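## Task

Shelf spots are tagged with lot numbers printed on the shelf edge right beneath each spot, and several spots may carry the same number. Bring one cardboard box from lot 451 and one from lot 434 onto the desk, placed so nothing overhangs the desk edge. Every other cardboard box must stay on the shelf it started on. Skip any lot the storeroom lacks. The robot must not fall over or finish leaning.

## Robot and tools

ROBOT. A simulated Hello Robot Stretch 3 with one arm. It has a two-wheeled base (0.33 m long, 0.34 m wide, rounded back) that pivots about a point between its drive wheels, 0.05 m behind the front edge. A mast carries a lift, and a single telescoping arm reaches out to the robot's right side. The base cannot slide sideways, so to carry the gripper forward or back you drive the base. With the arm in and the wrist folded, a turn in place sweeps a circle of radius 0.28 m; an unfolded level wrist reaches beyond that.

FRAMES. Base frame: origin on the floor between the drive wheels, x ahead, y to the left, z up, metres. hand_pose is reported in this frame, at the point where closed fingertips meet. Odometry frame is the base frame as it was when the scene began; base_odometry counts wheel rotation only, so slip shows as travel. Heading is in rad, left positive, -3.142 to 3.142. If turned_by_wheels and turned_by_imu disagree by more than 0.15 rad, believe the IMU. base_tilt is in degrees (forward/right positive when leaning that way), with a few degrees of fixed bias.

TOOL move. One action per call. Either give "base" and/or "joints" (optionally with "speeds", "pace", "contact_limits"), or give "servos": "reboot" by itself (revives servos that shut off). No action at all just reports state and images.
- base: exactly one key. {"translate_m": d} is a relative drive of d metres, forward positive, range -3 to 3. {"rotate_rad": d} is a relative turn in place, left positive, range -6.4 to 6.4. Both are offsets from where the base last reported itself.
- joints: a single dictionary of absolute targets keyed by joint name: lift_m 0 to 1.1 (m); arm_m 0 to 0.52 (m extension); wrist_yaw_rad -1.345 to 4.42 (0 = gripper along the arm, positive swings toward the front); wrist_pitch_rad -1.57 to 0.451 (0 level, negative tips fingers down); wrist_roll_rad -2.911 to 2.918 (0 = fingers side by side, level); gripper_m -0.089 to 0.179 (larger is wider; actual fingertip gap is about 0.007 m less when nearly shut, 0.025 m less when fully open); head_pan_rad -3.953 to 1.73 (0 forward, left positive, -1.57 looks along the arm); head_tilt_rad -1.53 to 0.419 (negative looks down). "done" tolerances: 0.004 m for lift, arm, gripper; 0.02 rad yaw and roll; 0.05 pitch; 0.1 head.
- pace: "default" or "max". Default/max top speeds: drive 0.12/0.30 m/s, turn 0.76/1.90 rad/s, lift 0.11/0.15 m/s, arm 0.14/0.40 m/s. The base is capped at 0.10 m/s and 0.63 rad/s unless lift_m < 0.30, arm_m < 0.03 and wrist_yaw_rad > 2.54 all hold.
- speeds: per-motion top speed by key (joint names plus translate_m, rotate_rad), not above the max pace value.
- contact_limits: arm_m takes an effort percentage (1-100; negative sense when retracting) at which it halts; translate_m and rotate_rad likewise, tripping on either wheel's effort (no contact stop for the base otherwise); lift_m takes {"down": v, "up": v} as percent push beyond free motion (values under about 12 may trip while moving freely; unset means roughly 32-47 down, 21-36 up). Put a limit only in the same call that commands that motion.
- cameras: list of "head_camera", "nav_camera", "wrist_camera" or "all"; omitted means all, [] means none. blocking: true (default) waits until everything rests; false returns within about 0.5 s while motion continues. A later move overrides only the targets it names. An action is cut off after about 14 s (time_out).
Unknown keys make a call invalid; out-of-range values get it refused. A refused call, or an unrequested stop, cancels the rest of that reply's move, wait and finished_scene calls.

OTHER TOOLS. wait {seconds 0-10, cameras} lets time pass, returning early once moves settle. stop {cameras} brakes all running motions; braked ones report "stopped" and may keep pressing. zoom_image {camera, region [x0,y0,x1,y1]} enlarges up to 504x504 pixels of that camera's latest image. finished_scene {scene} ends the current scene irreversibly; the task must hold with the robot idle.

RESULTS. "move" reads "done" or the worst status. base_status/joint_status: "done", "moving", "off_target" (resting short, possibly still pushing), "stopped", "contact_stop" (that joint goes slack until recommanded), "time_out", "torque_fault" (wrist/head servo shut off; send reboot). on_its_own lists what happened without being commanded ("held at" is the target). motor_effort is percent with peak in brackets; wrist pitch tops out near 45, roll near 72. lidar_m: 12 distances in 30-degree sectors, first straight ahead, going counter-clockwise, seen at 0.17 m height only. wrist_depth_mm and head_depth_mm are 7x7 grids of median depth in mm; "-" means out of range or hidden. head_camera images arrive rotated (turn clockwise a quarter to view upright); nav_camera the opposite way. Images can lag slightly behind the state.

CAUTIONS. Gripping: command gripper_m below the object's width; to release, open at least 0.05 above it or fully. Readings do not confirm a hold. Before folding the wrist (yaw to 3.0) or unfolding, put lift between 0.32 and 0.95, pitch -0.4, roll about 0. With yaw below -0.4 keep pitch at -0.5 or lower. The robot can topple if the arm shoves something rigid with the gripper above about 0.45 m, or if it drives while holding or snagged on something fixed; if tilt appears, back the gripper off. Use low lift "down" limits when lowering onto surfaces. Avoid dropping objects, releasing moving ones, slamming, hard impacts and prolonged strong pushing; wrist and head have no contact stop.

Each tool is called after "Call:" as name(argument=value, ...) on one line, values as JSON.

## Session

Call:
move(joints={"head_pan_rad": -1.57, "head_tilt_rad": -0.3}, cameras=["head_camera","nav_camera"])

Call:
move(joints={"head_pan_rad": -3.14, "head_tilt_rad": -0.3}, cameras=["head_camera","nav_camera"])

Call:
move(joints={"head_pan_rad": 1.57, "head_tilt_rad": -0.3}, cameras=["head_camera","nav_camera"])

Call:
move(joints={"head_pan_rad": 0, "head_tilt_rad": -0.3}, cameras=["head_camera","nav_camera"])

Scene clock: 1.23 s.
move: done
base_odometry: x=+0.000 y=+0.000 heading=+0.000
turned_by_wheels: +0.000
turned_by_imu: +0.000
base_tilt: forward=-0.3 right=-1.2
lidar_m: 0.73 0.72 0.85 1.53 2.66 1.26 1.01 1.12 1.81 1.62 1.39 0.83
head_depth_mm: 1809 1798 1895 2315 2433 2048 1562 / 1926 2021 2122 2088 2106 2012 1556 / 1853 1983 2136 2251 2289 1974 1543 / 1719 1947 2056 2173 2130 1911 1544 / 1586 1861 1961 1936 1826 1830 1536 / 1499 1728 1893 1995 1918 1837 1523 / 1631 1775 1866 1960 1921 1847 1511
base_status: not commanded
joint_positions: lift_m=+0.374 arm_m=+0.001 wrist_yaw_rad=+3.009 wrist_pitch_rad=-0.462 wrist_roll_rad=+0.000 gripper_m=+0.037 head_pan_rad=-1.607 head_tilt_rad=-0.301
joint_status: all done
measured_speeds: all 0
motor_effort: left_wheel=-0.6(0.7) right_wheel=+0.3(1.1) lift_m=+23.5(23.8) arm_m=-5.2(5.4) wrist_yaw_rad=-1.0(1.1) wrist_pitch_rad=+1.9(2.1) wrist_roll_rad=-0.2(0.3) gripper_m=+0.0(0.8) head_pan_rad=+3.0(5.3) head_tilt_rad=-3.3(8.6)
hand_pose: x=+0.0076 y=+0.0712 z=+0.3774 quat_wxyz=(+0.207, +0.697, +0.116, +0.676)
wrist_depth_mm: - 138 - - - 855 - / - 151 - - - 969 - / - 167 925 - - 947 - / 832 769 203 807 804 800 762 / 698 675 211 656 652 661 661 / 600 601 126 573 129 577 580 / 523 544 289 354 502 513 511
pictures: head_camera (sideways), nav_camera (sideways)
head_camera: T_world_to_cam=[[-0.0373073, 0.247586, -0.968147, 1.27574], [0.995363, -0.0767495, -0.0579833, 0.0690661], [-0.0886606, -0.965821, -0.243574, 0.27316], [0, 0, 0, 1]] pos_world=[0.00306702, -0.0467296, 1.30564]
nav_camera: T_world_to_cam=[[0.00723794, -0.271906, 0.962297, -1.20949], [-0.99967, 0.0217501, 0.0136647, 0.0384444], [-0.0246456, -0.962078, -0.271659, 0.306922], [0, 0, 0, 1]] pos_world=[0.0547502, -0.0344218, 1.24674]

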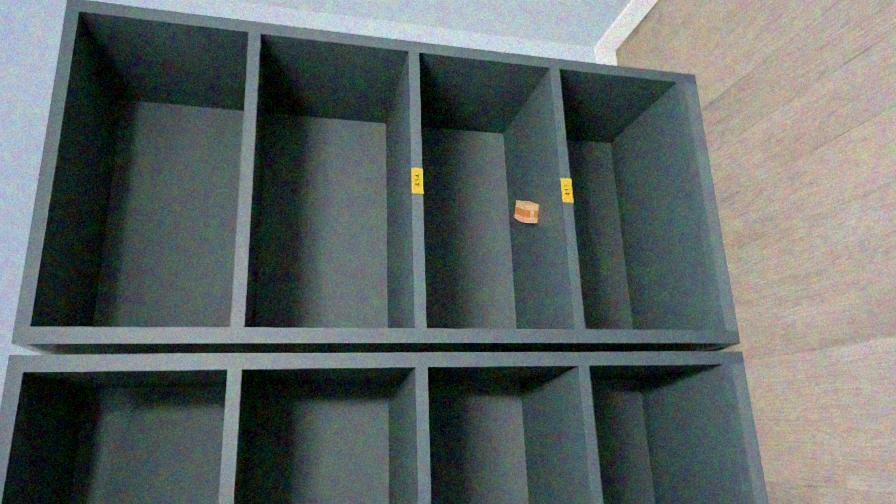

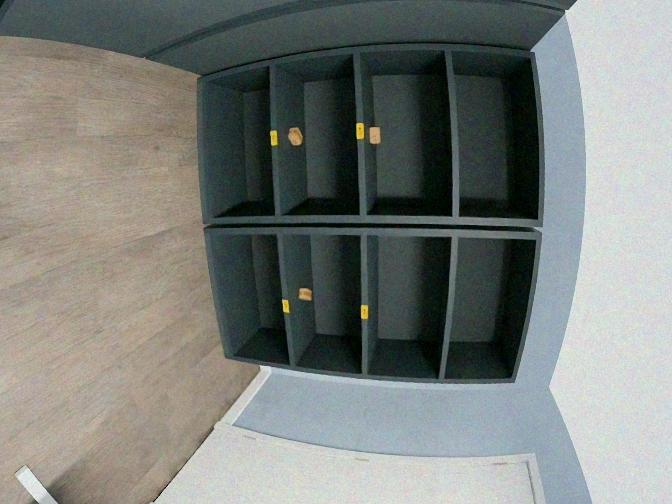

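Scene clock: 3.53 s.
move: done
base_odometry: x=+0.000 y=+0.000 heading=+0.000
turned_by_wheels: +0.000
turned_by_imu: +0.000
base_tilt: forward=-0.3 right=-1.2
lidar_m: 0.72 0.73 0.85 1.53 2.66 1.25 1.01 1.11 1.81 1.63 1.39 0.83
head_depth_mm: 1522 1608 1687 1779 1351 1807 1569 / 1466 1538 1634 1735 1334 1066 1455 / 1439 1504 1578 1679 1328 1054 1492 / 1394 1467 1544 1615 1307 996 1483 / 1363 1423 1497 1568 1302 989 1533 / 1328 1385 1443 1530 1296 943 1399 / 1294 1347 1401 1472 1280 896 1526
base_status: not commanded
joint_positions: lift_m=+0.374 arm_m=+0.001 wrist_yaw_rad=+3.009 wrist_pitch_rad=-0.462 wrist_roll_rad=+0.000 gripper_m=+0.037 head_pan_rad=-3.148 head_tilt_rad=-0.301
joint_status: all done
measured_speeds: translate_m=+0.000 rotate_rad=+0.000 lift_m=+0.000 arm_m=+0.000 wrist_yaw_rad=+0.000 wrist_pitch_rad=+0.000 wrist_roll_rad=+0.000 head_pan_rad=+0.024 head_tilt_rad=+0.000
motor_effort: left_wheel=-0.5(1.0) right_wheel=+0.3(1.2) lift_m=+23.2(24.3) arm_m=-9.1(9.1) wrist_yaw_rad=+0.5(2.1) wrist_pitch_rad=+1.8(2.0) wrist_roll_rad=-0.1(0.3) gripper_m=+0.9(0.9) head_pan_rad=+3.9(5.2) head_tilt_rad=-0.6(6.0)
hand_pose: x=+0.0076 y=+0.0712 z=+0.3774 quat_wxyz=(+0.207, +0.697, +0.116, +0.676)
wrist_depth_mm: - 138 - - - 874 - / - 150 - - - 973 - / - 167 925 - - 923 - / 843 756 203 831 797 800 768 / 705 673 212 665 654 668 661 / 602 593 126 572 128 582 581 / 526 534 286 355 505 514 512
pictures: head_camera (sideways), nav_camera (sideways)
head_camera: T_world_to_cam=[[0.246384, 0.044635, -0.968144, 1.27401], [-0.0472641, -0.997197, -0.0580028, 0.0754748], [-0.968019, 0.0600494, -0.243583, 0.278516], [0, 0, 0, 1]] pos_world=[-0.0407178, 0.00167316, 1.30564]
nav_camera: T_world_to_cam=[[-0.271576, -0.0152864, 0.962295, -1.2078], [-0.00781828, 0.999876, 0.0136769, 0.0324495], [-0.962385, -0.00380918, -0.271662, 0.312623], [0, 0, 0, 1]] pos_world=[-0.0268918, -0.0497175, 1.24674]

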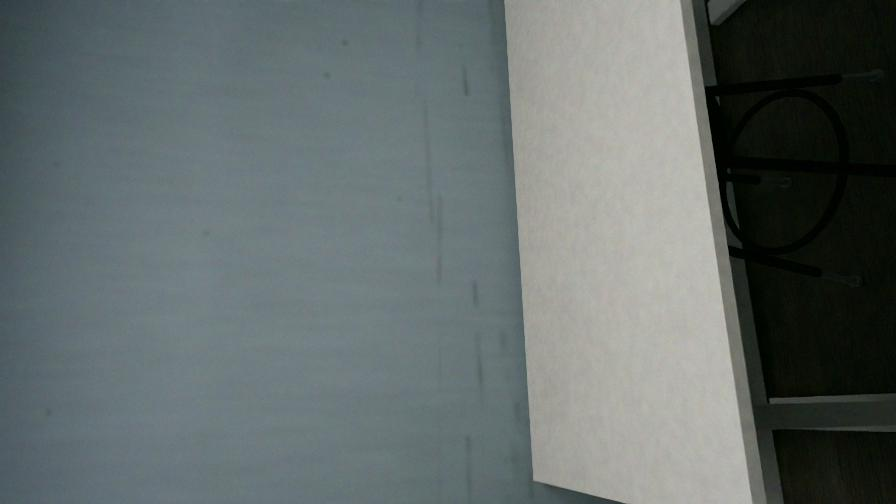

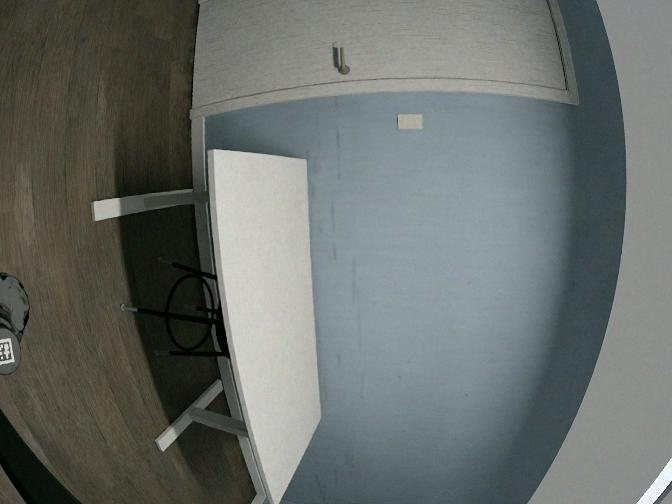

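Scene clock: 7.03 s.
move: done
base_odometry: x=+0.000 y=+0.000 heading=+0.000
turned_by_wheels: +0.000
turned_by_imu: +0.000
base_tilt: forward=-0.3 right=-1.3
lidar_m: 0.73 0.73 0.85 1.52 2.66 1.26 1.01 1.11 1.81 1.63 1.39 0.83
head_depth_mm: 1186 1194 1206 1222 1222 1247 1252 / 1538 1472 1491 1501 1526 1542 1481 / 2425 2559 2681 2825 2718 1903 1544 / 2354 2494 2631 2758 2843 2006 1539 / 2315 2417 2553 2693 2733 1999 1528 / 2241 2380 2493 2611 2647 1980 1525 / 2215 2302 2387 2494 2630 1964 1516
base_status: not commanded
joint_positions: lift_m=+0.374 arm_m=+0.001 wrist_yaw_rad=+3.009 wrist_pitch_rad=-0.462 wrist_roll_rad=+0.000 gripper_m=+0.037 head_pan_rad=+1.578 head_tilt_rad=-0.301
joint_status: all done
measured_speeds: translate_m=+0.000 rotate_rad=+0.000 lift_m=+0.000 arm_m=+0.000 wrist_yaw_rad=+0.000 wrist_pitch_rad=+0.000 wrist_roll_rad=+0.000 head_pan_rad=-0.024 head_tilt_rad=+0.000
motor_effort: left_wheel=-0.2(0.8) right_wheel=-0.1(1.1) lift_m=+23.8(24.7) arm_m=-12.6(13.4) wrist_yaw_rad=+0.2(1.6) wrist_pitch_rad=+1.9(2.1) wrist_roll_rad=+0.0(0.3) gripper_m=+0.1(1.1) head_pan_rad=-3.3(7.3) head_tilt_rad=+3.1(4.9)
hand_pose: x=+0.0076 y=+0.0712 z=+0.3774 quat_wxyz=(+0.207, +0.697, +0.116, +0.676)
wrist_depth_mm: - 138 - - - 847 - / - 150 - - - 975 - / - 167 935 - - 952 - / 837 762 203 817 815 791 768 / 688 669 211 660 661 667 665 / 596 599 126 570 129 581 573 / 528 534 288 354 505 513 506
pictures: head_camera (sideways), nav_camera (sideways)
head_camera: T_world_to_cam=[[0.0480844, -0.245724, -0.968147, 1.27522], [-0.997765, 0.0332012, -0.0579822, 0.0811786], [0.0463912, 0.968771, -0.243578, 0.272349], [0, 0, 0, 1]] pos_world=[0.00704468, 0.0468116, 1.30564]
nav_camera: T_world_to_cam=[[-0.0191139, 0.271345, 0.962292, -1.20931], [0.999666, 0.021921, 0.013675, 0.0262277], [-0.0173838, 0.962233, -0.271673, 0.306935], [0, 0, 0, 1]] pos_world=[-0.043998, 0.0322234, 1.24674]

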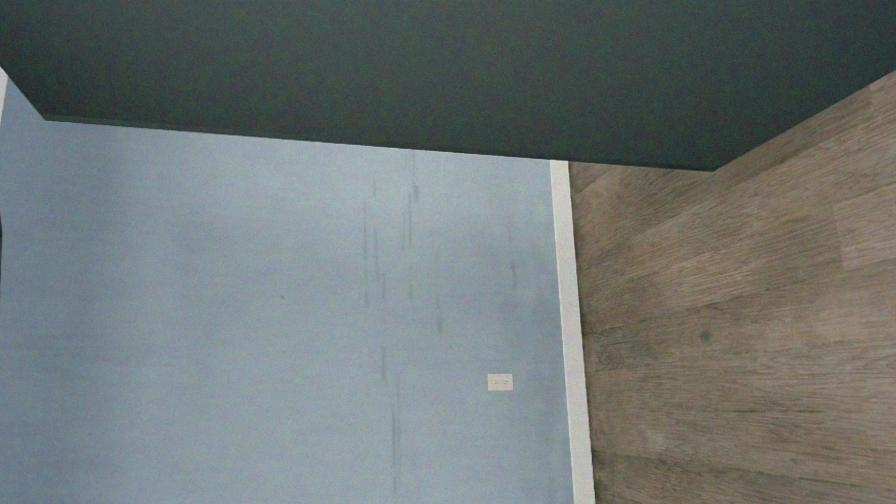

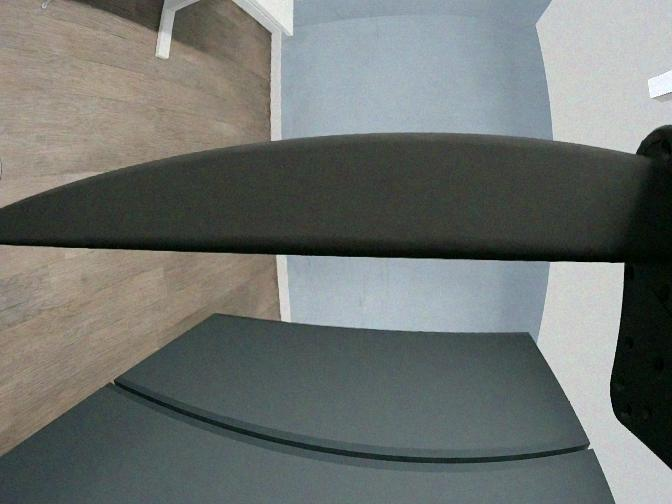

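Scene clock: 8.27 s.
move: done
base_odometry: x=+0.000 y=+0.000 heading=+0.000
turned_by_wheels: +0.000
turned_by_imu: +0.000
base_tilt: forward=-0.3 right=-1.4
lidar_m: 0.72 0.73 0.85 1.53 2.67 1.26 1.01 1.11 1.81 1.62 1.39 0.83
head_depth_mm: 689 729 771 816 871 931 1001 / 668 703 743 785 833 892 950 / 647 679 716 756 803 852 910 / 637 662 696 740 779 827 879 / 609 638 669 704 746 786 837 / 593 618 649 681 717 758 804 / 577 601 629 661 695 731 775
base_status: not commanded
joint_positions: lift_m=+0.374 arm_m=+0.001 wrist_yaw_rad=+3.009 wrist_pitch_rad=-0.462 wrist_roll_rad=+0.000 gripper_m=+0.037 head_pan_rad=-0.037 head_tilt_rad=-0.301
joint_status: all done
measured_speeds: all 0
motor_effort: left_wheel=+0.3(0.7) right_wheel=+0.3(0.9) lift_m=+24.0(24.6) arm_m=-13.3(13.7) wrist_yaw_rad=-1.0(1.3) wrist_pitch_rad=+2.0(2.0) wrist_roll_rad=+0.0(0.2) gripper_m=+0.5(0.9) head_pan_rad=+3.2(6.3) head_tilt_rad=+4.0(6.6)
hand_pose: x=+0.0076 y=+0.0712 z=+0.3774 quat_wxyz=(+0.207, +0.697, +0.116, +0.676)
wrist_depth_mm: - 138 - - - 863 - / - 151 - - - 976 - / - 168 938 - - 932 - / 823 765 204 815 812 798 766 / 695 673 211 657 657 671 673 / 609 602 126 572 129 584 583 / 528 538 287 356 501 512 505
pictures: head_camera (sideways), nav_camera (sideways)
head_camera: T_world_to_cam=[[-0.247627, -0.037109, -0.968145, 1.27702], [0.0775771, 0.995298, -0.0579921, 0.0746388], [0.965745, -0.0894662, -0.243583, 0.266741], [0, 0, 0, 1]] pos_world=[0.0528298, -0.0030347, 1.30564]
nav_camera: T_world_to_cam=[[0.27193, 0.00702032, 0.962291, -1.21109], [-0.0225803, -0.999652, 0.0136737, 0.0324959], [0.962052, -0.0254471, -0.271677, 0.300966], [0, 0, 0, 1]] pos_world=[0.0405197, 0.0486455, 1.24674]

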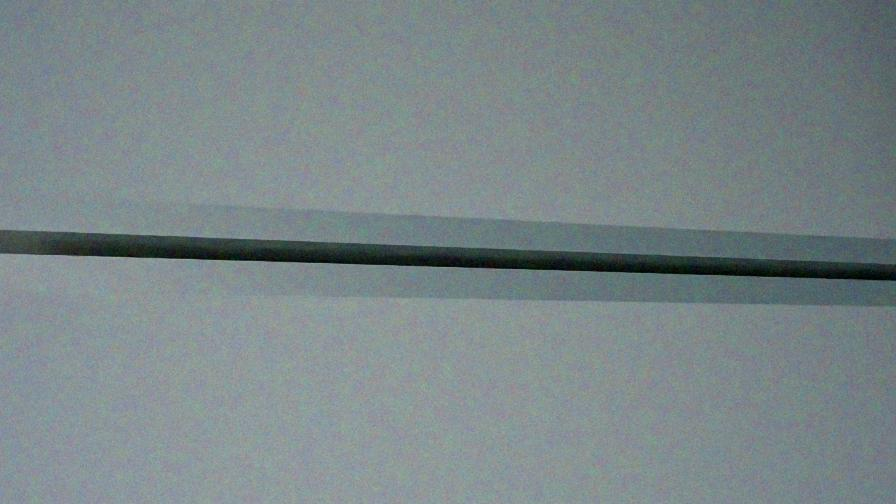

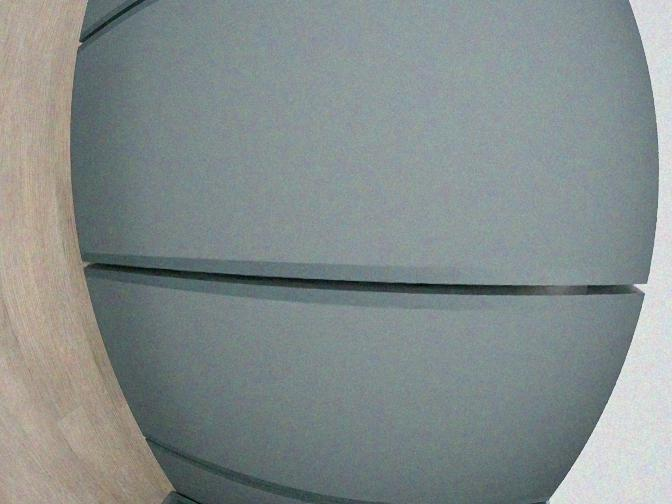

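Call:
move(joints={"head_pan_rad": -1.57, "head_tilt_rad": -0.35}, cameras=["head_camera","nav_camera"])

Call:
zoom_image(camera="nav_camera", region=[250, 100, 420, 200])

Call:
zoom_image(camera="nav_camera", region=[260, 270, 400, 340])

Call:
zoom_image(camera="head_camera", region=[380, 140, 600, 260])

Scene clock: 20.43 s.
move: done
base_odometry: x=+0.000 y=+0.000 heading=+0.000
turned_by_wheels: +0.000
turned_by_imu: +0.000
base_tilt: forward=-0.3 right=-1.3
lidar_m: 0.72 0.72 0.85 1.52 2.66 1.25 1.01 1.12 1.81 1.62 1.40 0.83
head_depth_mm: 1671 1757 1895 2336 2416 1921 1498 / 1796 2003 2114 2140 2157 1911 1493 / 1834 1993 2112 2243 2261 1889 1486 / 1839 1930 2023 2167 2207 1890 1472 / 1581 1838 1951 2012 1885 1824 1468 / 1610 1722 1903 1994 1917 1807 1457 / 1684 1742 1861 1981 2073 1758 1458
base_status: not commanded
joint_positions: lift_m=+0.374 arm_m=+0.001 wrist_yaw_rad=+3.009 wrist_pitch_rad=-0.462 wrist_roll_rad=+0.000 gripper_m=+0.037 head_pan_rad=-1.605 head_tilt_rad=-0.348
joint_status: all done
measured_speeds: all 0
motor_effort: left_wheel=-0.5(0.7) right_wheel=+0.4(1.1) lift_m=+25.0(25.2) arm_m=-12.7(13.2) wrist_yaw_rad=+1.0(1.4) wrist_pitch_rad=+1.9(2.0) wrist_roll_rad=+0.0(0.4) gripper_m=+0.5(1.0) head_pan_rad=+2.6(5.1) head_tilt_rad=-3.2(6.5)
hand_pose: x=+0.0076 y=+0.0712 z=+0.3774 quat_wxyz=(+0.207, +0.697, +0.116, +0.676)
wrist_depth_mm: - 139 - - - 851 - / - 150 - - - 961 - / - 167 932 - - 944 - / 823 773 203 810 812 814 769 / 696 674 212 664 652 678 667 / 608 595 126 568 129 582 574 / 529 540 288 355 501 517 513
pictures: head_camera (sideways), nav_camera (sideways)
head_camera: T_world_to_cam=[[-0.0363179, 0.29212, -0.955692, 1.2595], [0.995582, -0.072283, -0.0599281, 0.0715644], [-0.0865864, -0.953646, -0.288204, 0.33125], [0, 0, 0, 1]] pos_world=[0.00317602, -0.0468572, 1.30345]
nav_camera: T_world_to_cam=[[0.00617425, -0.316093, 0.948708, -1.19177], [-0.999729, 0.019339, 0.0129497, 0.0394365], [-0.0224403, -0.948531, -0.315888, 0.36451], [0, 0, 0, 1]] pos_world=[0.0549639, -0.0317249, 1.24528]

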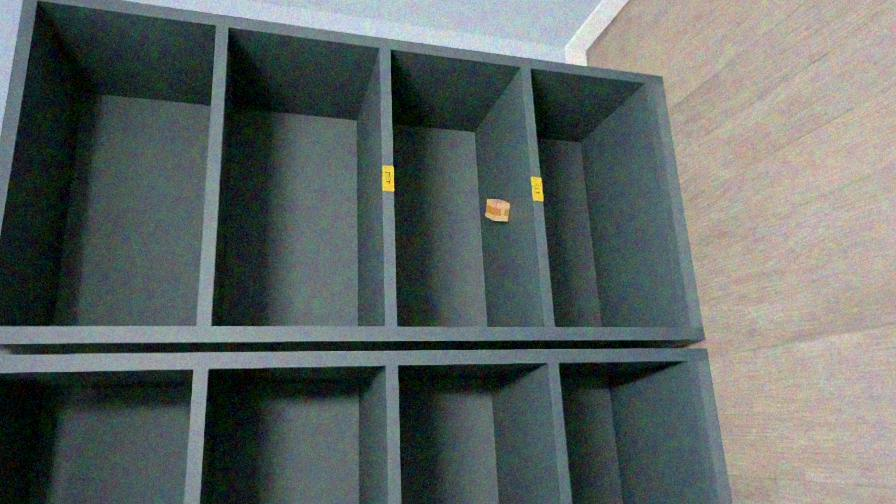

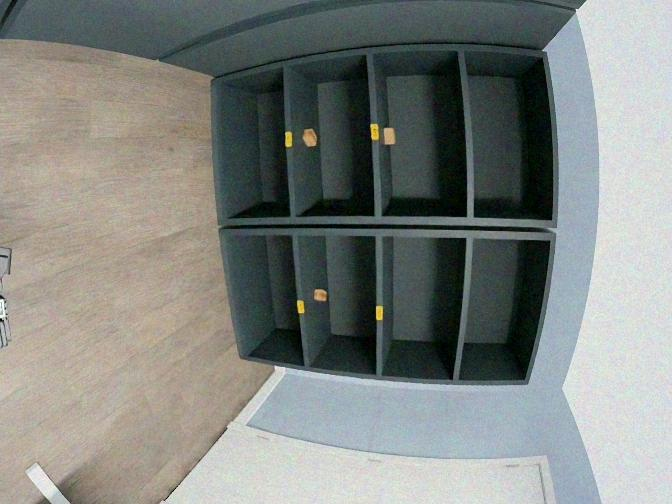

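Scaled by 2.965 (camera's finer frame: 792x594).

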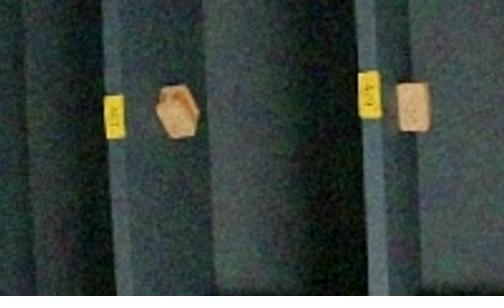

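Scaled by 3.600 (camera's finer frame: 792x594).

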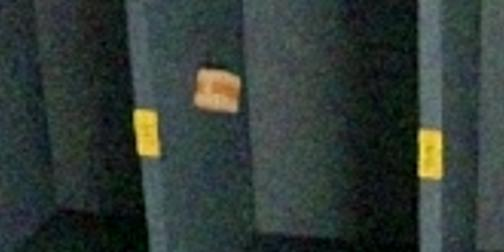

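Scaled by 2.291 (camera's finer frame: 1280x720).

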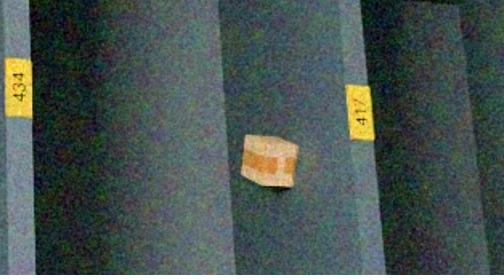

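Call:
move(joints={"head_pan_rad": -1.15, "head_tilt_rad": -0.35}, cameras=["head_camera"])

Call:
zoom_image(camera="head_camera", region=[300, 50, 800, 450])

Scene clock: 30.70 s.
move: done
base_odometry: x=+0.000 y=+0.000 heading=+0.000
turned_by_wheels: +0.000
turned_by_imu: +0.000
base_tilt: forward=-0.2 right=-1.1
lidar_m: 0.72 0.72 0.85 1.52 2.66 1.26 1.01 1.11 1.81 1.62 1.39 0.83
head_depth_mm: 1465 1417 1503 1597 1812 1794 1492 / 1733 1811 1924 2038 1815 1787 1494 / 1752 1843 1949 2076 2114 1833 1473 / 1803 1889 2001 2096 2215 1875 1464 / 1739 1890 1987 2102 2092 1866 1460 / 1490 1566 1642 1739 1825 1784 1459 / 1267 1305 1353 1386 1455 1509 1413
base_status: not commanded
joint_positions: lift_m=+0.374 arm_m=+0.001 wrist_yaw_rad=+3.009 wrist_pitch_rad=-0.462 wrist_roll_rad=+0.000 gripper_m=+0.037 head_pan_rad=-1.137 head_tilt_rad=-0.350
joint_status: all done
measured_speeds: all 0
motor_effort: left_wheel=-0.8(0.8) right_wheel=+0.8(1.2) lift_m=+25.0(25.7) arm_m=-12.4(13.5) wrist_yaw_rad=+0.4(1.2) wrist_pitch_rad=+1.8(2.0) wrist_roll_rad=-0.1(0.3) gripper_m=+0.5(1.0) head_pan_rad=+1.2(5.1) head_tilt_rad=-3.8(6.4)
hand_pose: x=+0.0076 y=+0.0712 z=+0.3774 quat_wxyz=(+0.207, +0.697, +0.116, +0.676)
wrist_depth_mm: - 138 - - - 862 - / - 150 - - - 982 - / - 167 905 - - 940 - / 828 782 203 812 805 791 762 / 697 668 212 654 655 673 675 / 599 602 126 575 129 587 572 / 529 535 285 352 503 513 512
pictures: head_camera (sideways)
head_camera: T_world_to_cam=[[-0.165201, 0.246356, -0.954996, 1.2594], [0.920885, 0.385199, -0.0599319, 0.0720257], [0.353099, -0.889343, -0.290501, 0.331512], [0, 0, 0, 1]] pos_world=[0.0246706, -0.043179, 1.30335]

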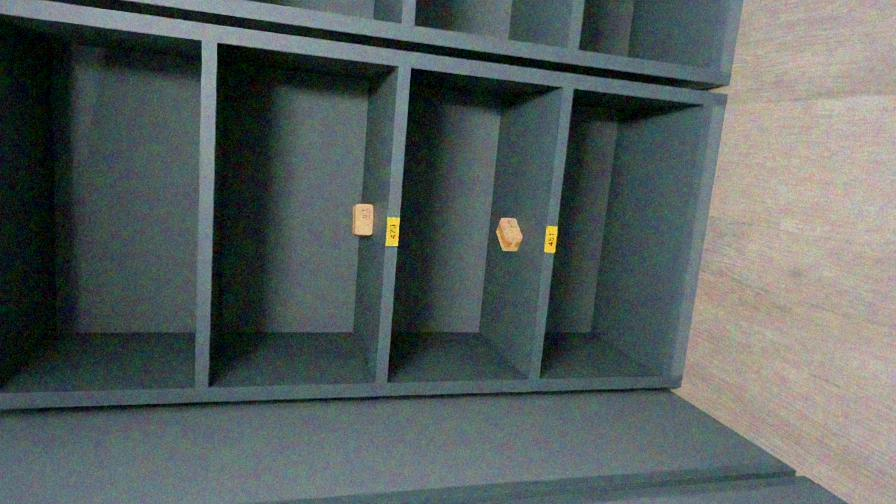

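Scaled by 1.008 (camera's finer frame: 1280x720).

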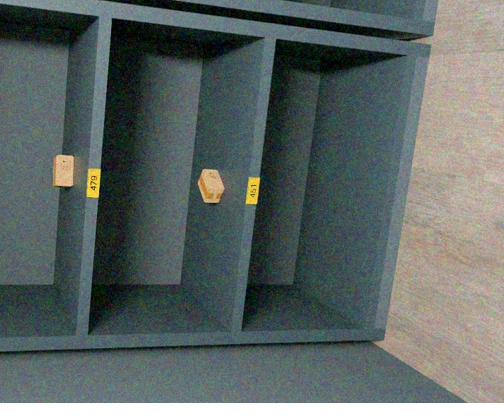

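Call:
move(base={"rotate_rad": -1.41}, joints={"head_pan_rad": 0.04, "head_tilt_rad": -0.35}, cameras=["head_camera"])

Scene clock: 70.87 s.
move: done
base_odometry: x=+0.000 y=+0.000 heading=-1.410
turned_by_wheels: -1.410
turned_by_imu: -1.386
base_tilt: forward=-0.4 right=-1.1
lidar_m: 1.63 1.10 0.77 0.73 0.74 0.97 2.66 2.36 1.01 1.11 1.59 1.96
head_depth_mm: 1775 1846 1992 2115 2157 1895 1493 / 1770 1862 1970 2086 2143 1871 1485 / 1409 1553 1572 1706 1920 1858 1481 / 1765 1851 1950 2072 1895 1854 1462 / 1756 1832 1950 2067 2195 1840 1457 / 1742 1822 1924 2071 2194 1817 1444 / 1737 1801 1905 1996 2026 1827 1449
base_status: done
joint_positions: lift_m=+0.374 arm_m=+0.001 wrist_yaw_rad=+3.009 wrist_pitch_rad=-0.462 wrist_roll_rad=+0.000 gripper_m=+0.037 head_pan_rad=+0.041 head_tilt_rad=-0.350
joint_status: all done
measured_speeds: all 0
motor_effort: left_wheel=+8.0(11.9) right_wheel=-10.2(13.3) lift_m=+26.2(26.7) arm_m=-12.6(13.7) wrist_yaw_rad=+0.3(2.1) wrist_pitch_rad=+2.0(2.1) wrist_roll_rad=+0.0(0.3) gripper_m=+0.5(1.0) head_pan_rad=-3.3(6.1) head_tilt_rad=-3.3(7.4)
hand_pose: x=+0.0076 y=+0.0712 z=+0.3774 quat_wxyz=(+0.207, +0.697, +0.116, +0.676)
wrist_depth_mm: - 138 - - - - - / - 151 161 - - - - / - 166 175 - 898 923 916 / 805 197 204 818 796 795 788 / 696 671 212 662 653 671 665 / 593 606 126 578 129 584 579 / 529 539 287 354 500 511 510
pictures: head_camera (sideways)
head_camera: T_world_to_cam=[[-0.290843, -0.058241, -0.954997, 1.26018], [-0.00315934, 0.998199, -0.0599135, 0.077642], [0.956766, -0.0144083, -0.290503, 0.327817], [0, 0, 0, 1]] pos_world=[0.0531145, 0.000615061, 1.30335]

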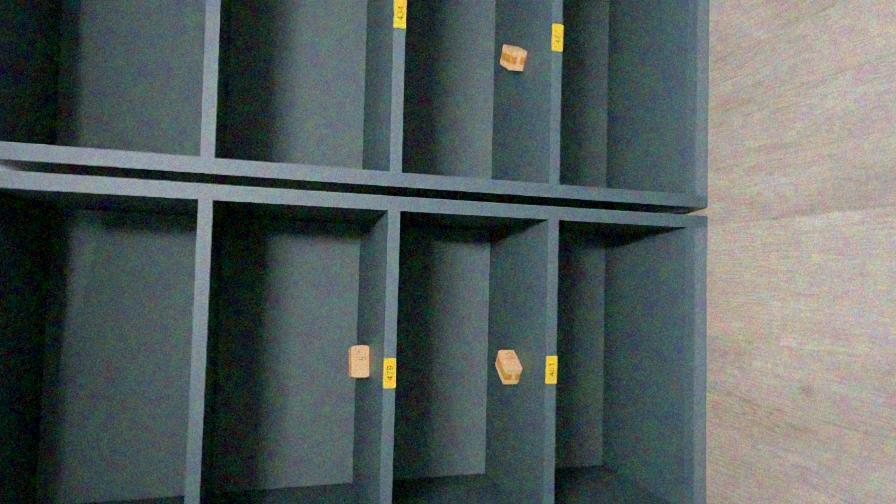

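Call:
move(base={"translate_m": 1.05}, cameras=[])

Call:
move(base={"rotate_rad": 1.575}, joints={"lift_m": 0.75, "head_pan_rad": -1.57, "head_tilt_rad": -0.6}, cameras=[])

Call:
move(base={"translate_m": 0.27}, cameras=["head_camera","nav_camera"])

Scene clock: 107.00 s.
move: done
base_odometry: x=+0.169 y=-1.036 heading=-1.409
turned_by_wheels: +0.000
turned_by_imu: +0.000
base_tilt: forward=-0.3 right=-1.1
lidar_m: 0.59 1.05 0.83 0.79 0.81 1.06 2.52 1.75 1.46 1.48 1.20 0.61
head_depth_mm: 475 498 532 936 625 1138 883 / 468 499 530 564 603 654 706 / 499 668 710 688 606 651 719 / 507 903 955 996 680 1109 870 / 517 902 953 990 674 1114 872 / 531 901 947 987 669 1104 865 / 540 895 943 982 664 1097 861
base_status: done
joint_positions: lift_m=+0.374 arm_m=+0.001 wrist_yaw_rad=+3.009 wrist_pitch_rad=-0.462 wrist_roll_rad=+0.000 gripper_m=+0.037 head_pan_rad=+0.040 head_tilt_rad=-0.350
joint_status: not commanded
measured_speeds: all 0
motor_effort: left_wheel=+5.9(11.8) right_wheel=+3.4(10.5) lift_m=+28.2(28.4) arm_m=-11.0(13.4) wrist_yaw_rad=-0.1(2.1) wrist_pitch_rad=+1.9(2.1) wrist_roll_rad=+0.0(0.4) gripper_m=+0.7(1.1) head_pan_rad=-2.8(3.9) head_tilt_rad=-2.1(3.7)
hand_pose: x=+0.0076 y=+0.0712 z=+0.3774 quat_wxyz=(+0.207, +0.697, +0.116, +0.676)
wrist_depth_mm: - 139 - 796 - - - / - 150 161 853 - - - / - 167 176 939 951 895 - / 827 771 204 786 808 805 - / 701 667 211 660 655 685 657 / 600 599 126 574 128 571 583 / 532 537 287 354 504 510 507

Scene clock: 111.23 s.
move: done
base_odometry: x=+0.169 y=-1.036 heading=+0.165
turned_by_wheels: +1.575
turned_by_imu: +1.550
base_tilt: forward=-0.4 right=-1.2
lidar_m: 0.79 0.80 1.05 2.44 2.29 1.46 1.48 1.20 0.61 0.59 1.05 0.83
head_depth_mm: 467 923 917 710 1112 941 1175 / 473 526 576 660 1027 932 1166 / 578 579 584 652 746 872 1111 / 841 909 878 683 1050 893 1099 / 833 917 875 678 1082 917 1148 / 827 907 861 668 1073 909 1147 / 822 906 848 662 1065 905 1137
base_status: done
joint_positions: lift_m=+0.750 arm_m=+0.001 wrist_yaw_rad=+3.009 wrist_pitch_rad=-0.462 wrist_roll_rad=+0.000 gripper_m=+0.037 head_pan_rad=-1.570 head_tilt_rad=-0.600
joint_status: all done
measured_speeds: all 0
motor_effort: left_wheel=-8.9(13.0) right_wheel=+9.4(11.6) lift_m=+28.9(33.8) arm_m=-13.0(13.7) wrist_yaw_rad=+0.6(1.5) wrist_pitch_rad=+2.1(2.1) wrist_roll_rad=-0.1(0.3) gripper_m=+0.2(0.8) head_pan_rad=+3.1(5.9) head_tilt_rad=+2.8(7.4)
hand_pose: x=+0.0076 y=+0.0711 z=+0.7528 quat_wxyz=(+0.208, +0.697, +0.116, +0.676)
wrist_depth_mm: - 139 - - - - 906 / - 150 - - - - - / - 167 - - - - - / - - 202 - - - - / - - 211 - - - - / - - 126 - 128 - - / 926 917 287 894 871 898 889

Scene clock: 115.07 s.
move: done
base_odometry: x=+0.435 y=-0.992 heading=+0.165
turned_by_wheels: +0.000
turned_by_imu: -0.001
base_tilt: forward=-0.4 right=-1.2
lidar_m: 0.52 0.53 0.69 1.61 2.16 1.67 1.75 1.43 0.68 1.01 0.72 0.55
head_depth_mm: 832 884 842 710 882 885 1031 / 838 917 914 700 1063 932 1128 / 828 916 900 656 1098 901 1166 / 824 910 891 650 1085 895 1160 / 817 902 777 642 1083 892 1150 / 813 893 856 635 1073 885 1146 / 807 884 849 628 1066 879 1147
base_status: done
joint_positions: lift_m=+0.750 arm_m=+0.001 wrist_yaw_rad=+3.009 wrist_pitch_rad=-0.462 wrist_roll_rad=+0.000 gripper_m=+0.037 head_pan_rad=-1.570 head_tilt_rad=-0.600
joint_status: not commanded
measured_speeds: all 0
motor_effort: left_wheel=-0.3(9.0) right_wheel=+10.2(13.7) lift_m=+23.6(28.5) arm_m=-11.3(13.1) wrist_yaw_rad=+0.7(1.6) wrist_pitch_rad=+2.1(2.1) wrist_roll_rad=-0.1(0.3) gripper_m=+0.7(1.1) head_pan_rad=+3.6(4.2) head_tilt_rad=+3.3(4.6)
hand_pose: x=+0.0076 y=+0.0711 z=+0.7528 quat_wxyz=(+0.208, +0.697, +0.116, +0.676)
wrist_depth_mm: - 138 - - - - - / - 151 - - - - - / - 167 - - - - - / - - 204 - - - - / - - 212 - - - - / - - 126 - 129 - - / 916 911 286 897 874 876 -
pictures: head_camera (sideways), nav_camera (sideways)
head_camera: T_world_to_cam=[[-0.0467445, 0.520086, -0.852834, 1.12534], [0.997499, -0.0210087, -0.0674855, 0.0813531], [-0.0530152, -0.853856, -0.517803, 0.629753], [0, 0, 0, 1]] pos_world=[0.00484051, -0.0458484, 1.29131]
nav_camera: T_world_to_cam=[[0.0175178, -0.542579, 0.839822, -1.04979], [-0.999788, -0.018574, 0.00885454, 0.044798], [0.0107945, -0.8398, -0.542789, 0.659577], [0, 0, 0, 1]] pos_world=[0.0560587, -0.0148501, 1.23925]

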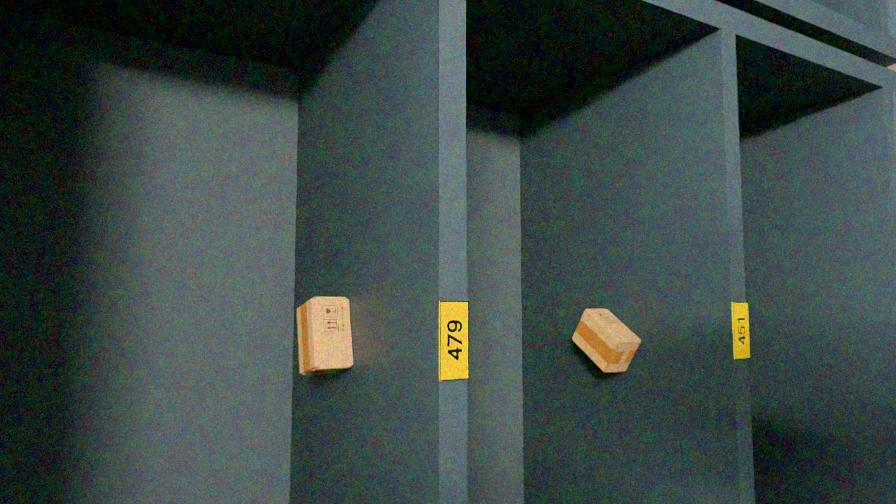

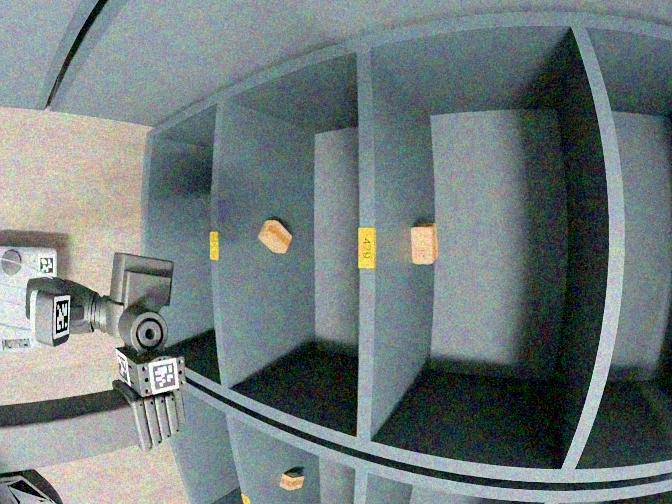

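Call:
move(joints={"wrist_yaw_rad": 0, "wrist_pitch_rad": -0.5, "gripper_m": 0.17}, cameras=["wrist_camera"])

Scene clock: 140.20 s.
move: done
base_odometry: x=+0.435 y=-0.992 heading=+0.165
turned_by_wheels: +0.000
turned_by_imu: +0.000
base_tilt: forward=-0.5 right=-1.3
lidar_m: 0.52 0.53 0.69 1.61 2.16 1.67 1.75 1.43 0.68 1.01 0.72 0.55
head_depth_mm: 832 885 839 710 884 887 1031 / 837 922 914 701 1068 935 1127 / 831 916 899 657 1098 902 1111 / 827 907 892 648 1086 894 368 / 814 897 776 642 1078 888 1129 / 811 890 855 635 1070 882 1141 / 811 884 850 628 1065 879 1136
base_status: not commanded
joint_positions: lift_m=+0.750 arm_m=+0.001 wrist_yaw_rad=+0.003 wrist_pitch_rad=-0.511 wrist_roll_rad=+0.000 gripper_m=+0.170 head_pan_rad=-1.570 head_tilt_rad=-0.600
joint_status: all done
measured_speeds: all 0
motor_effort: left_wheel=-0.3(0.8) right_wheel=+9.7(11.3) lift_m=+23.9(24.9) arm_m=-11.1(12.5) wrist_yaw_rad=-4.5(7.3) wrist_pitch_rad=+1.5(3.7) wrist_roll_rad=+0.0(0.3) gripper_m=+0.9(82.6) head_pan_rad=+3.8(3.9) head_tilt_rad=+3.8(4.4)
hand_pose: x=-0.0209 y=-0.3573 z=+0.7424 quat_wxyz=(+0.685, +0.180, -0.683, -0.178)
wrist_depth_mm: 702 - - - - - - / - - - - - - - / - - 562 - - - - / - - - - - - 475 / - 143 - - - - 467 / - 124 - - - 134 - / - - - - - 755 106
wrist_camera: T_world_to_cam=[[-0.998887, -0.037389, -0.0287527, -0.00623118], [-0.00269855, 0.653908, -0.756569, 0.827837], [0.047089, -0.75565, -0.653281, 0.382219], [0, 0, 0, 1]] pos_world=[-0.0219886, -0.252739, 0.875833]

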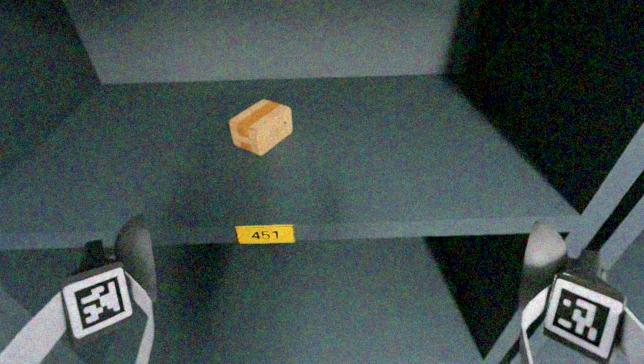

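Call:
move(base={"translate_m": 0.2}, joints={"wrist_yaw_rad": -0.6, "wrist_pitch_rad": -0.55}, cameras=["wrist_camera"])

Scene clock: 172.93 s.
move: done
base_odometry: x=+0.632 y=-0.959 heading=+0.165
turned_by_wheels: +0.000
turned_by_imu: +0.000
base_tilt: forward=-0.4 right=-1.2
lidar_m: 0.32 0.33 0.43 0.99 2.00 1.85 1.94 0.84 0.79 1.00 0.49 0.34
head_depth_mm: 828 915 922 669 1108 911 1178 / 825 908 909 661 1104 905 1172 / 818 898 780 655 1097 900 1128 / 813 891 885 648 1084 893 1127 / 807 887 873 642 1073 892 1150 / 800 878 859 634 1068 860 1149 / 793 862 822 627 963 832 971
base_status: done
joint_positions: lift_m=+0.750 arm_m=+0.001 wrist_yaw_rad=-0.597 wrist_pitch_rad=-0.560 wrist_roll_rad=+0.000 gripper_m=+0.170 head_pan_rad=-1.570 head_tilt_rad=-0.600
joint_status: all done
measured_speeds: all 0
motor_effort: left_wheel=+5.2(7.0) right_wheel=+4.2(14.6) lift_m=+25.2(25.7) arm_m=-9.9(10.7) wrist_yaw_rad=-3.3(6.5) wrist_pitch_rad=+1.5(3.1) wrist_roll_rad=-0.2(0.3) gripper_m=+0.9(1.2) head_pan_rad=+3.2(4.2) head_tilt_rad=+3.6(4.6)
hand_pose: x=-0.1363 y=-0.3144 z=+0.7321 quat_wxyz=(+0.592, -0.013, -0.707, -0.387)
wrist_depth_mm: - - - 855 - 568 - / - - - - 643 - - / - 521 - - 640 - - / - - - - 796 - - / - 143 - - - - - / - 124 - - 919 914 919 / - - - 836 851 833 106
wrist_camera: T_world_to_cam=[[-0.844623, 0.534496, -0.0304339, 0.0817718], [0.387736, 0.571531, -0.723196, 0.794511], [-0.369152, -0.622628, -0.689971, 0.425217], [0, 0, 0, 1]] pos_world=[-0.0820248, -0.233042, 0.870464]

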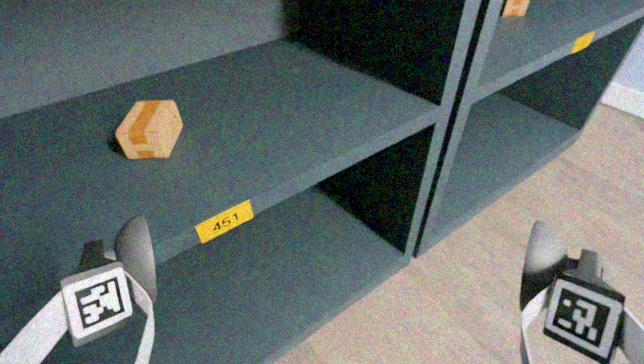

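Call:
zoom_image(camera="wrist_camera", region=[80, 80, 220, 180])

Scaled by 3.600.

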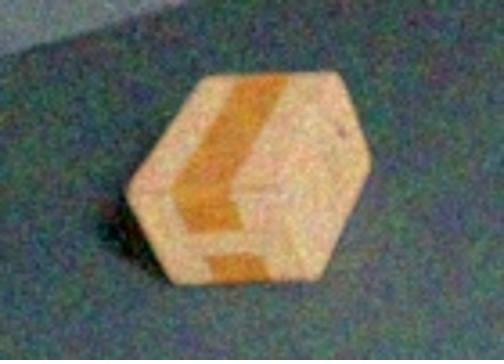

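Call:
move(base={"translate_m": 0.05}, joints={"arm_m": 0.27, "lift_m": 0.62}, cameras=["wrist_camera"])

Scene clock: 195.47 s.
move: done
base_odometry: x=+0.681 y=-0.951 heading=+0.165
turned_by_wheels: +0.000
turned_by_imu: +0.000
base_tilt: forward=-0.3 right=-1.1
lidar_m: 0.27 0.28 0.36 0.85 2.76 1.88 1.99 0.83 0.83 0.99 0.42 0.29
head_depth_mm: 828 908 929 671 1114 914 1171 / 819 904 854 663 1108 887 462 / 816 896 837 655 1096 546 1087 / 809 890 884 649 1087 559 1110 / 804 882 875 643 1077 866 1151 / 798 876 859 634 1060 858 1124 / 772 785 743 628 780 787 919
base_status: done
joint_positions: lift_m=+0.620 arm_m=+0.270 wrist_yaw_rad=-0.597 wrist_pitch_rad=-0.561 wrist_roll_rad=+0.000 gripper_m=+0.170 head_pan_rad=-1.570 head_tilt_rad=-0.600
joint_status: all done
measured_speeds: all 0
motor_effort: left_wheel=+4.3(9.7) right_wheel=+4.3(9.2) lift_m=+30.3(31.9) arm_m=+12.6(14.2) wrist_yaw_rad=-2.7(4.8) wrist_pitch_rad=+1.7(1.7) wrist_roll_rad=+0.1(0.3) gripper_m=+0.2(1.2) head_pan_rad=+3.5(4.1) head_tilt_rad=+2.2(4.5)
hand_pose: x=-0.1363 y=-0.5836 z=+0.6019 quat_wxyz=(+0.592, -0.012, -0.707, -0.387)
wrist_depth_mm: - - - - - - - / - - 302 - - - - / - - 279 - - 323 328 / 303 301 283 296 296 290 323 / 269 260 258 256 254 253 863 / 117 141 225 226 229 134 789 / 116 199 204 202 210 689 106
wrist_camera: T_world_to_cam=[[-0.844421, 0.534818, -0.0303881, 0.22195], [0.388252, 0.571951, -0.722587, 0.854197], [-0.369072, -0.621966, -0.690611, 0.168528], [0, 0, 0, 1]] pos_world=[-0.0820253, -0.502443, 0.740364]

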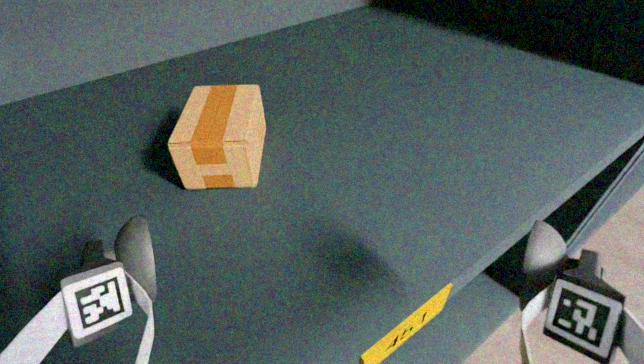

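Call:
move(base={"translate_m": 0.012}, joints={"arm_m": 0.37, "lift_m": 0.59}, cameras=["wrist_camera"], contact_limits={"lift_m": {"down": 15}})

Scene clock: 209.10 s.
move: done
base_odometry: x=+0.693 y=-0.949 heading=+0.165
turned_by_wheels: +0.000
turned_by_imu: +0.000
base_tilt: forward=-0.4 right=-1.2
lidar_m: 0.26 0.27 0.35 0.81 2.34 1.89 2.01 0.84 0.85 0.99 0.40 0.28
head_depth_mm: 825 912 924 671 1111 912 1170 / 820 902 798 663 1102 879 1092 / 813 898 891 657 1094 620 1107 / 810 884 888 650 1085 675 1156 / 802 885 874 640 1077 867 1149 / 798 872 861 634 1035 859 1121 / 742 736 736 624 734 804 897
base_status: done
joint_positions: lift_m=+0.590 arm_m=+0.370 wrist_yaw_rad=-0.597 wrist_pitch_rad=-0.561 wrist_roll_rad=+0.000 gripper_m=+0.170 head_pan_rad=-1.570 head_tilt_rad=-0.600
joint_status: all done
measured_speeds: all 0
motor_effort: left_wheel=+4.8(9.6) right_wheel=+5.0(9.5) lift_m=+23.9(30.0) arm_m=+13.0(15.1) wrist_yaw_rad=-3.0(4.2) wrist_pitch_rad=+1.7(1.8) wrist_roll_rad=-0.1(0.3) gripper_m=+0.5(1.2) head_pan_rad=+3.2(3.9) head_tilt_rad=+1.9(3.0)
contact_limits: lift_m down 15 (down: maximum 72; up: maximum 65)
hand_pose: x=-0.1363 y=-0.6836 z=+0.5719 quat_wxyz=(+0.592, -0.012, -0.707, -0.388)
wrist_depth_mm: 311 337 - - - - - / 329 - - - - - - / 309 306 233 232 296 294 290 / 259 257 188 192 251 248 247 / 223 222 210 208 217 216 213 / 123 141 194 192 192 186 189 / 167 170 173 173 171 170 106
wrist_camera: T_world_to_cam=[[-0.844366, 0.534903, -0.0304129, 0.274593], [0.388373, 0.571985, -0.722495, 0.88968], [-0.369069, -0.621862, -0.690707, 0.0857437], [0, 0, 0, 1]] pos_world=[-0.0820254, -0.602444, 0.710364]

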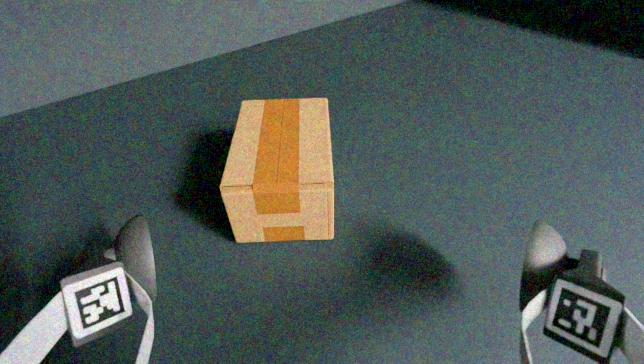

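Call:
move(joints={"arm_m": 0.45, "lift_m": 0.582}, cameras=["wrist_camera"], contact_limits={"lift_m": {"down": 15}})

Scene clock: 218.10 s.
move: done
base_odometry: x=+0.693 y=-0.949 heading=+0.165
turned_by_wheels: +0.000
turned_by_imu: +0.000
base_tilt: forward=-0.3 right=-1.2
lidar_m: 0.26 0.27 0.35 0.81 2.34 1.89 2.00 0.84 0.85 0.99 0.40 0.28
head_depth_mm: 825 908 923 670 1112 912 1173 / 819 902 797 662 1099 905 1118 / 815 896 891 655 986 622 1083 / 807 888 882 648 752 868 1152 / 802 882 874 641 1078 862 1151 / 799 874 861 634 1032 859 1116 / 742 737 734 626 733 803 894
base_status: not commanded
joint_positions: lift_m=+0.582 arm_m=+0.450 wrist_yaw_rad=-0.597 wrist_pitch_rad=-0.561 wrist_roll_rad=+0.000 gripper_m=+0.170 head_pan_rad=-1.570 head_tilt_rad=-0.600
joint_status: all done
measured_speeds: all 0
motor_effort: left_wheel=+5.2(5.8) right_wheel=+5.3(6.1) lift_m=+31.4(33.1) arm_m=+13.2(14.9) wrist_yaw_rad=-2.1(4.1) wrist_pitch_rad=+1.7(1.8) wrist_roll_rad=+0.1(0.3) gripper_m=+0.8(1.4) head_pan_rad=+2.9(3.7) head_tilt_rad=+0.9(2.3)
contact_limits: lift_m down 15 (down: maximum 72; up: maximum 65)
hand_pose: x=-0.1363 y=-0.7636 z=+0.5639 quat_wxyz=(+0.592, -0.012, -0.707, -0.388)
wrist_depth_mm: 252 283 320 - - - - / 269 302 329 - 330 326 321 / 281 291 287 284 282 279 277 / 248 245 242 168 179 237 234 / 213 211 210 146 149 206 203 / 123 141 184 129 128 178 180 / 159 162 165 144 145 162 106
wrist_camera: T_world_to_cam=[[-0.844333, 0.534951, -0.0304747, 0.317221], [0.388445, 0.57194, -0.722493, 0.929632], [-0.369068, -0.621862, -0.690707, 0.0304689], [0, 0, 0, 1]] pos_world=[-0.0820254, -0.682444, 0.702365]

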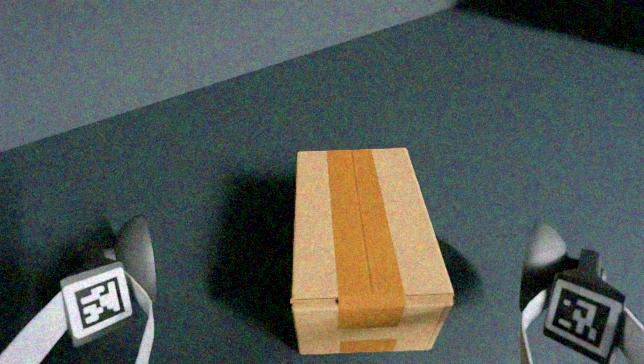

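Call:
move(joints={"gripper_m": 0.03}, cameras=["wrist_camera"])

Call:
move(joints={"lift_m": 0.65}, cameras=["wrist_camera"])

Scene clock: 229.00 s.
move: done
base_odometry: x=+0.693 y=-0.949 heading=+0.165
turned_by_wheels: +0.000
turned_by_imu: +0.000
base_tilt: forward=-0.3 right=-1.2
lidar_m: 0.26 0.27 0.35 0.81 2.33 1.90 2.00 0.84 0.85 0.99 0.40 0.28
head_depth_mm: 828 911 926 671 1111 913 1176 / 820 906 798 663 1103 906 1113 / 817 895 894 655 985 623 1085 / 808 890 889 648 750 868 1157 / 805 881 873 640 1077 868 1159 / 796 876 860 636 1034 861 1128 / 745 736 736 624 734 804 900
base_status: not commanded
joint_positions: lift_m=+0.582 arm_m=+0.450 wrist_yaw_rad=-0.598 wrist_pitch_rad=-0.561 wrist_roll_rad=+0.000 gripper_m=+0.031 head_pan_rad=-1.570 head_tilt_rad=-0.600
joint_status: all done
measured_speeds: all 0
motor_effort: left_wheel=+5.2(5.7) right_wheel=+6.1(6.3) lift_m=+27.4(31.3) arm_m=+13.2(13.9) wrist_yaw_rad=-1.3(3.7) wrist_pitch_rad=+1.6(1.8) wrist_roll_rad=-0.1(0.3) gripper_m=-13.5(87.7) head_pan_rad=+3.2(3.5) head_tilt_rad=+0.5(1.6)
contact_limits: lift_m down 15 (down: maximum 72; up: maximum 65)
hand_pose: x=-0.1365 y=-0.7636 z=+0.5640 quat_wxyz=(+0.592, -0.013, -0.707, -0.388)
wrist_depth_mm: 252 281 320 - - - - / 270 301 330 323 319 327 323 / 282 293 288 286 284 281 278 / 249 245 243 165 225 238 235 / 213 213 161 147 150 205 204 / 187 187 130 135 129 181 180 / 166 159 162 158 160 159 162
wrist_camera: T_world_to_cam=[[-0.843817, 0.535768, -0.0304117, 0.317643], [0.388735, 0.57121, -0.722914, 0.929507], [-0.369943, -0.62183, -0.690268, 0.0302057], [0, 0, 0, 1]] pos_world=[-0.0821246, -0.682344, 0.702464]

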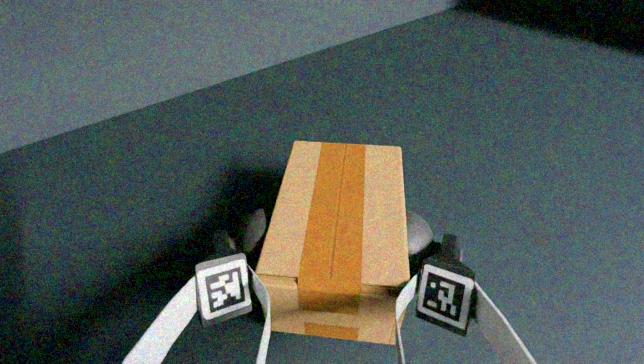

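Scene clock: 230.47 s.
move: done
base_odometry: x=+0.693 y=-0.949 heading=+0.165
turned_by_wheels: +0.000
turned_by_imu: +0.000
base_tilt: forward=-0.3 right=-1.2
lidar_m: 0.26 0.27 0.35 0.81 2.33 1.89 2.00 0.84 0.85 0.99 0.40 0.28
head_depth_mm: 828 912 923 670 1109 910 1175 / 821 904 798 662 1104 857 419 / 814 895 898 656 671 846 1134 / 806 887 886 649 696 896 1161 / 802 882 872 641 1078 865 1153 / 798 875 862 635 1038 861 1123 / 742 739 732 624 733 805 895
base_status: not commanded
joint_positions: lift_m=+0.650 arm_m=+0.450 wrist_yaw_rad=-0.598 wrist_pitch_rad=-0.569 wrist_roll_rad=+0.000 gripper_m=+0.031 head_pan_rad=-1.570 head_tilt_rad=-0.600
joint_status: all done
measured_speeds: all 0
motor_effort: left_wheel=+5.2(5.4) right_wheel=+5.1(5.9) lift_m=+31.5(35.1) arm_m=+11.6(14.0) wrist_yaw_rad=-1.7(2.7) wrist_pitch_rad=+3.1(3.2) wrist_roll_rad=-0.2(0.3) gripper_m=-12.8(13.5) head_pan_rad=+2.7(3.5) head_tilt_rad=-0.6(1.7)
hand_pose: x=-0.1358 y=-0.7625 z=+0.6303 quat_wxyz=(+0.590, -0.010, -0.707, -0.390)
wrist_depth_mm: 253 282 319 - - 531 - / 270 303 332 - - - - / 289 324 - - - - - / 311 330 325 172 312 319 317 / 297 295 157 153 152 285 284 / 260 260 129 137 128 252 250 / 234 101 225 160 219 217 225
wrist_camera: T_world_to_cam=[[-0.843652, 0.536013, -0.0306829, 0.320103], [0.392199, 0.576255, -0.717015, 0.977117], [-0.366648, -0.616945, -0.696382, 0.0849253], [0, 0, 0, 1]] pos_world=[-0.0820312, -0.682253, 0.769569]

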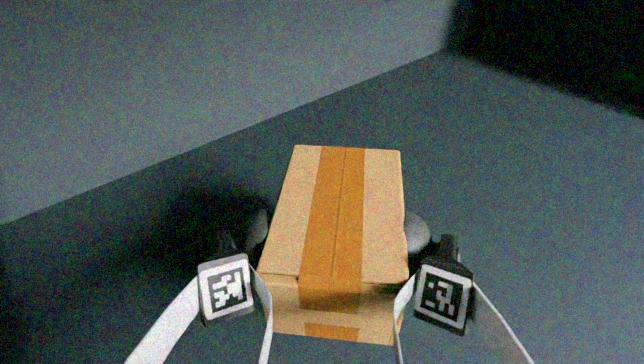

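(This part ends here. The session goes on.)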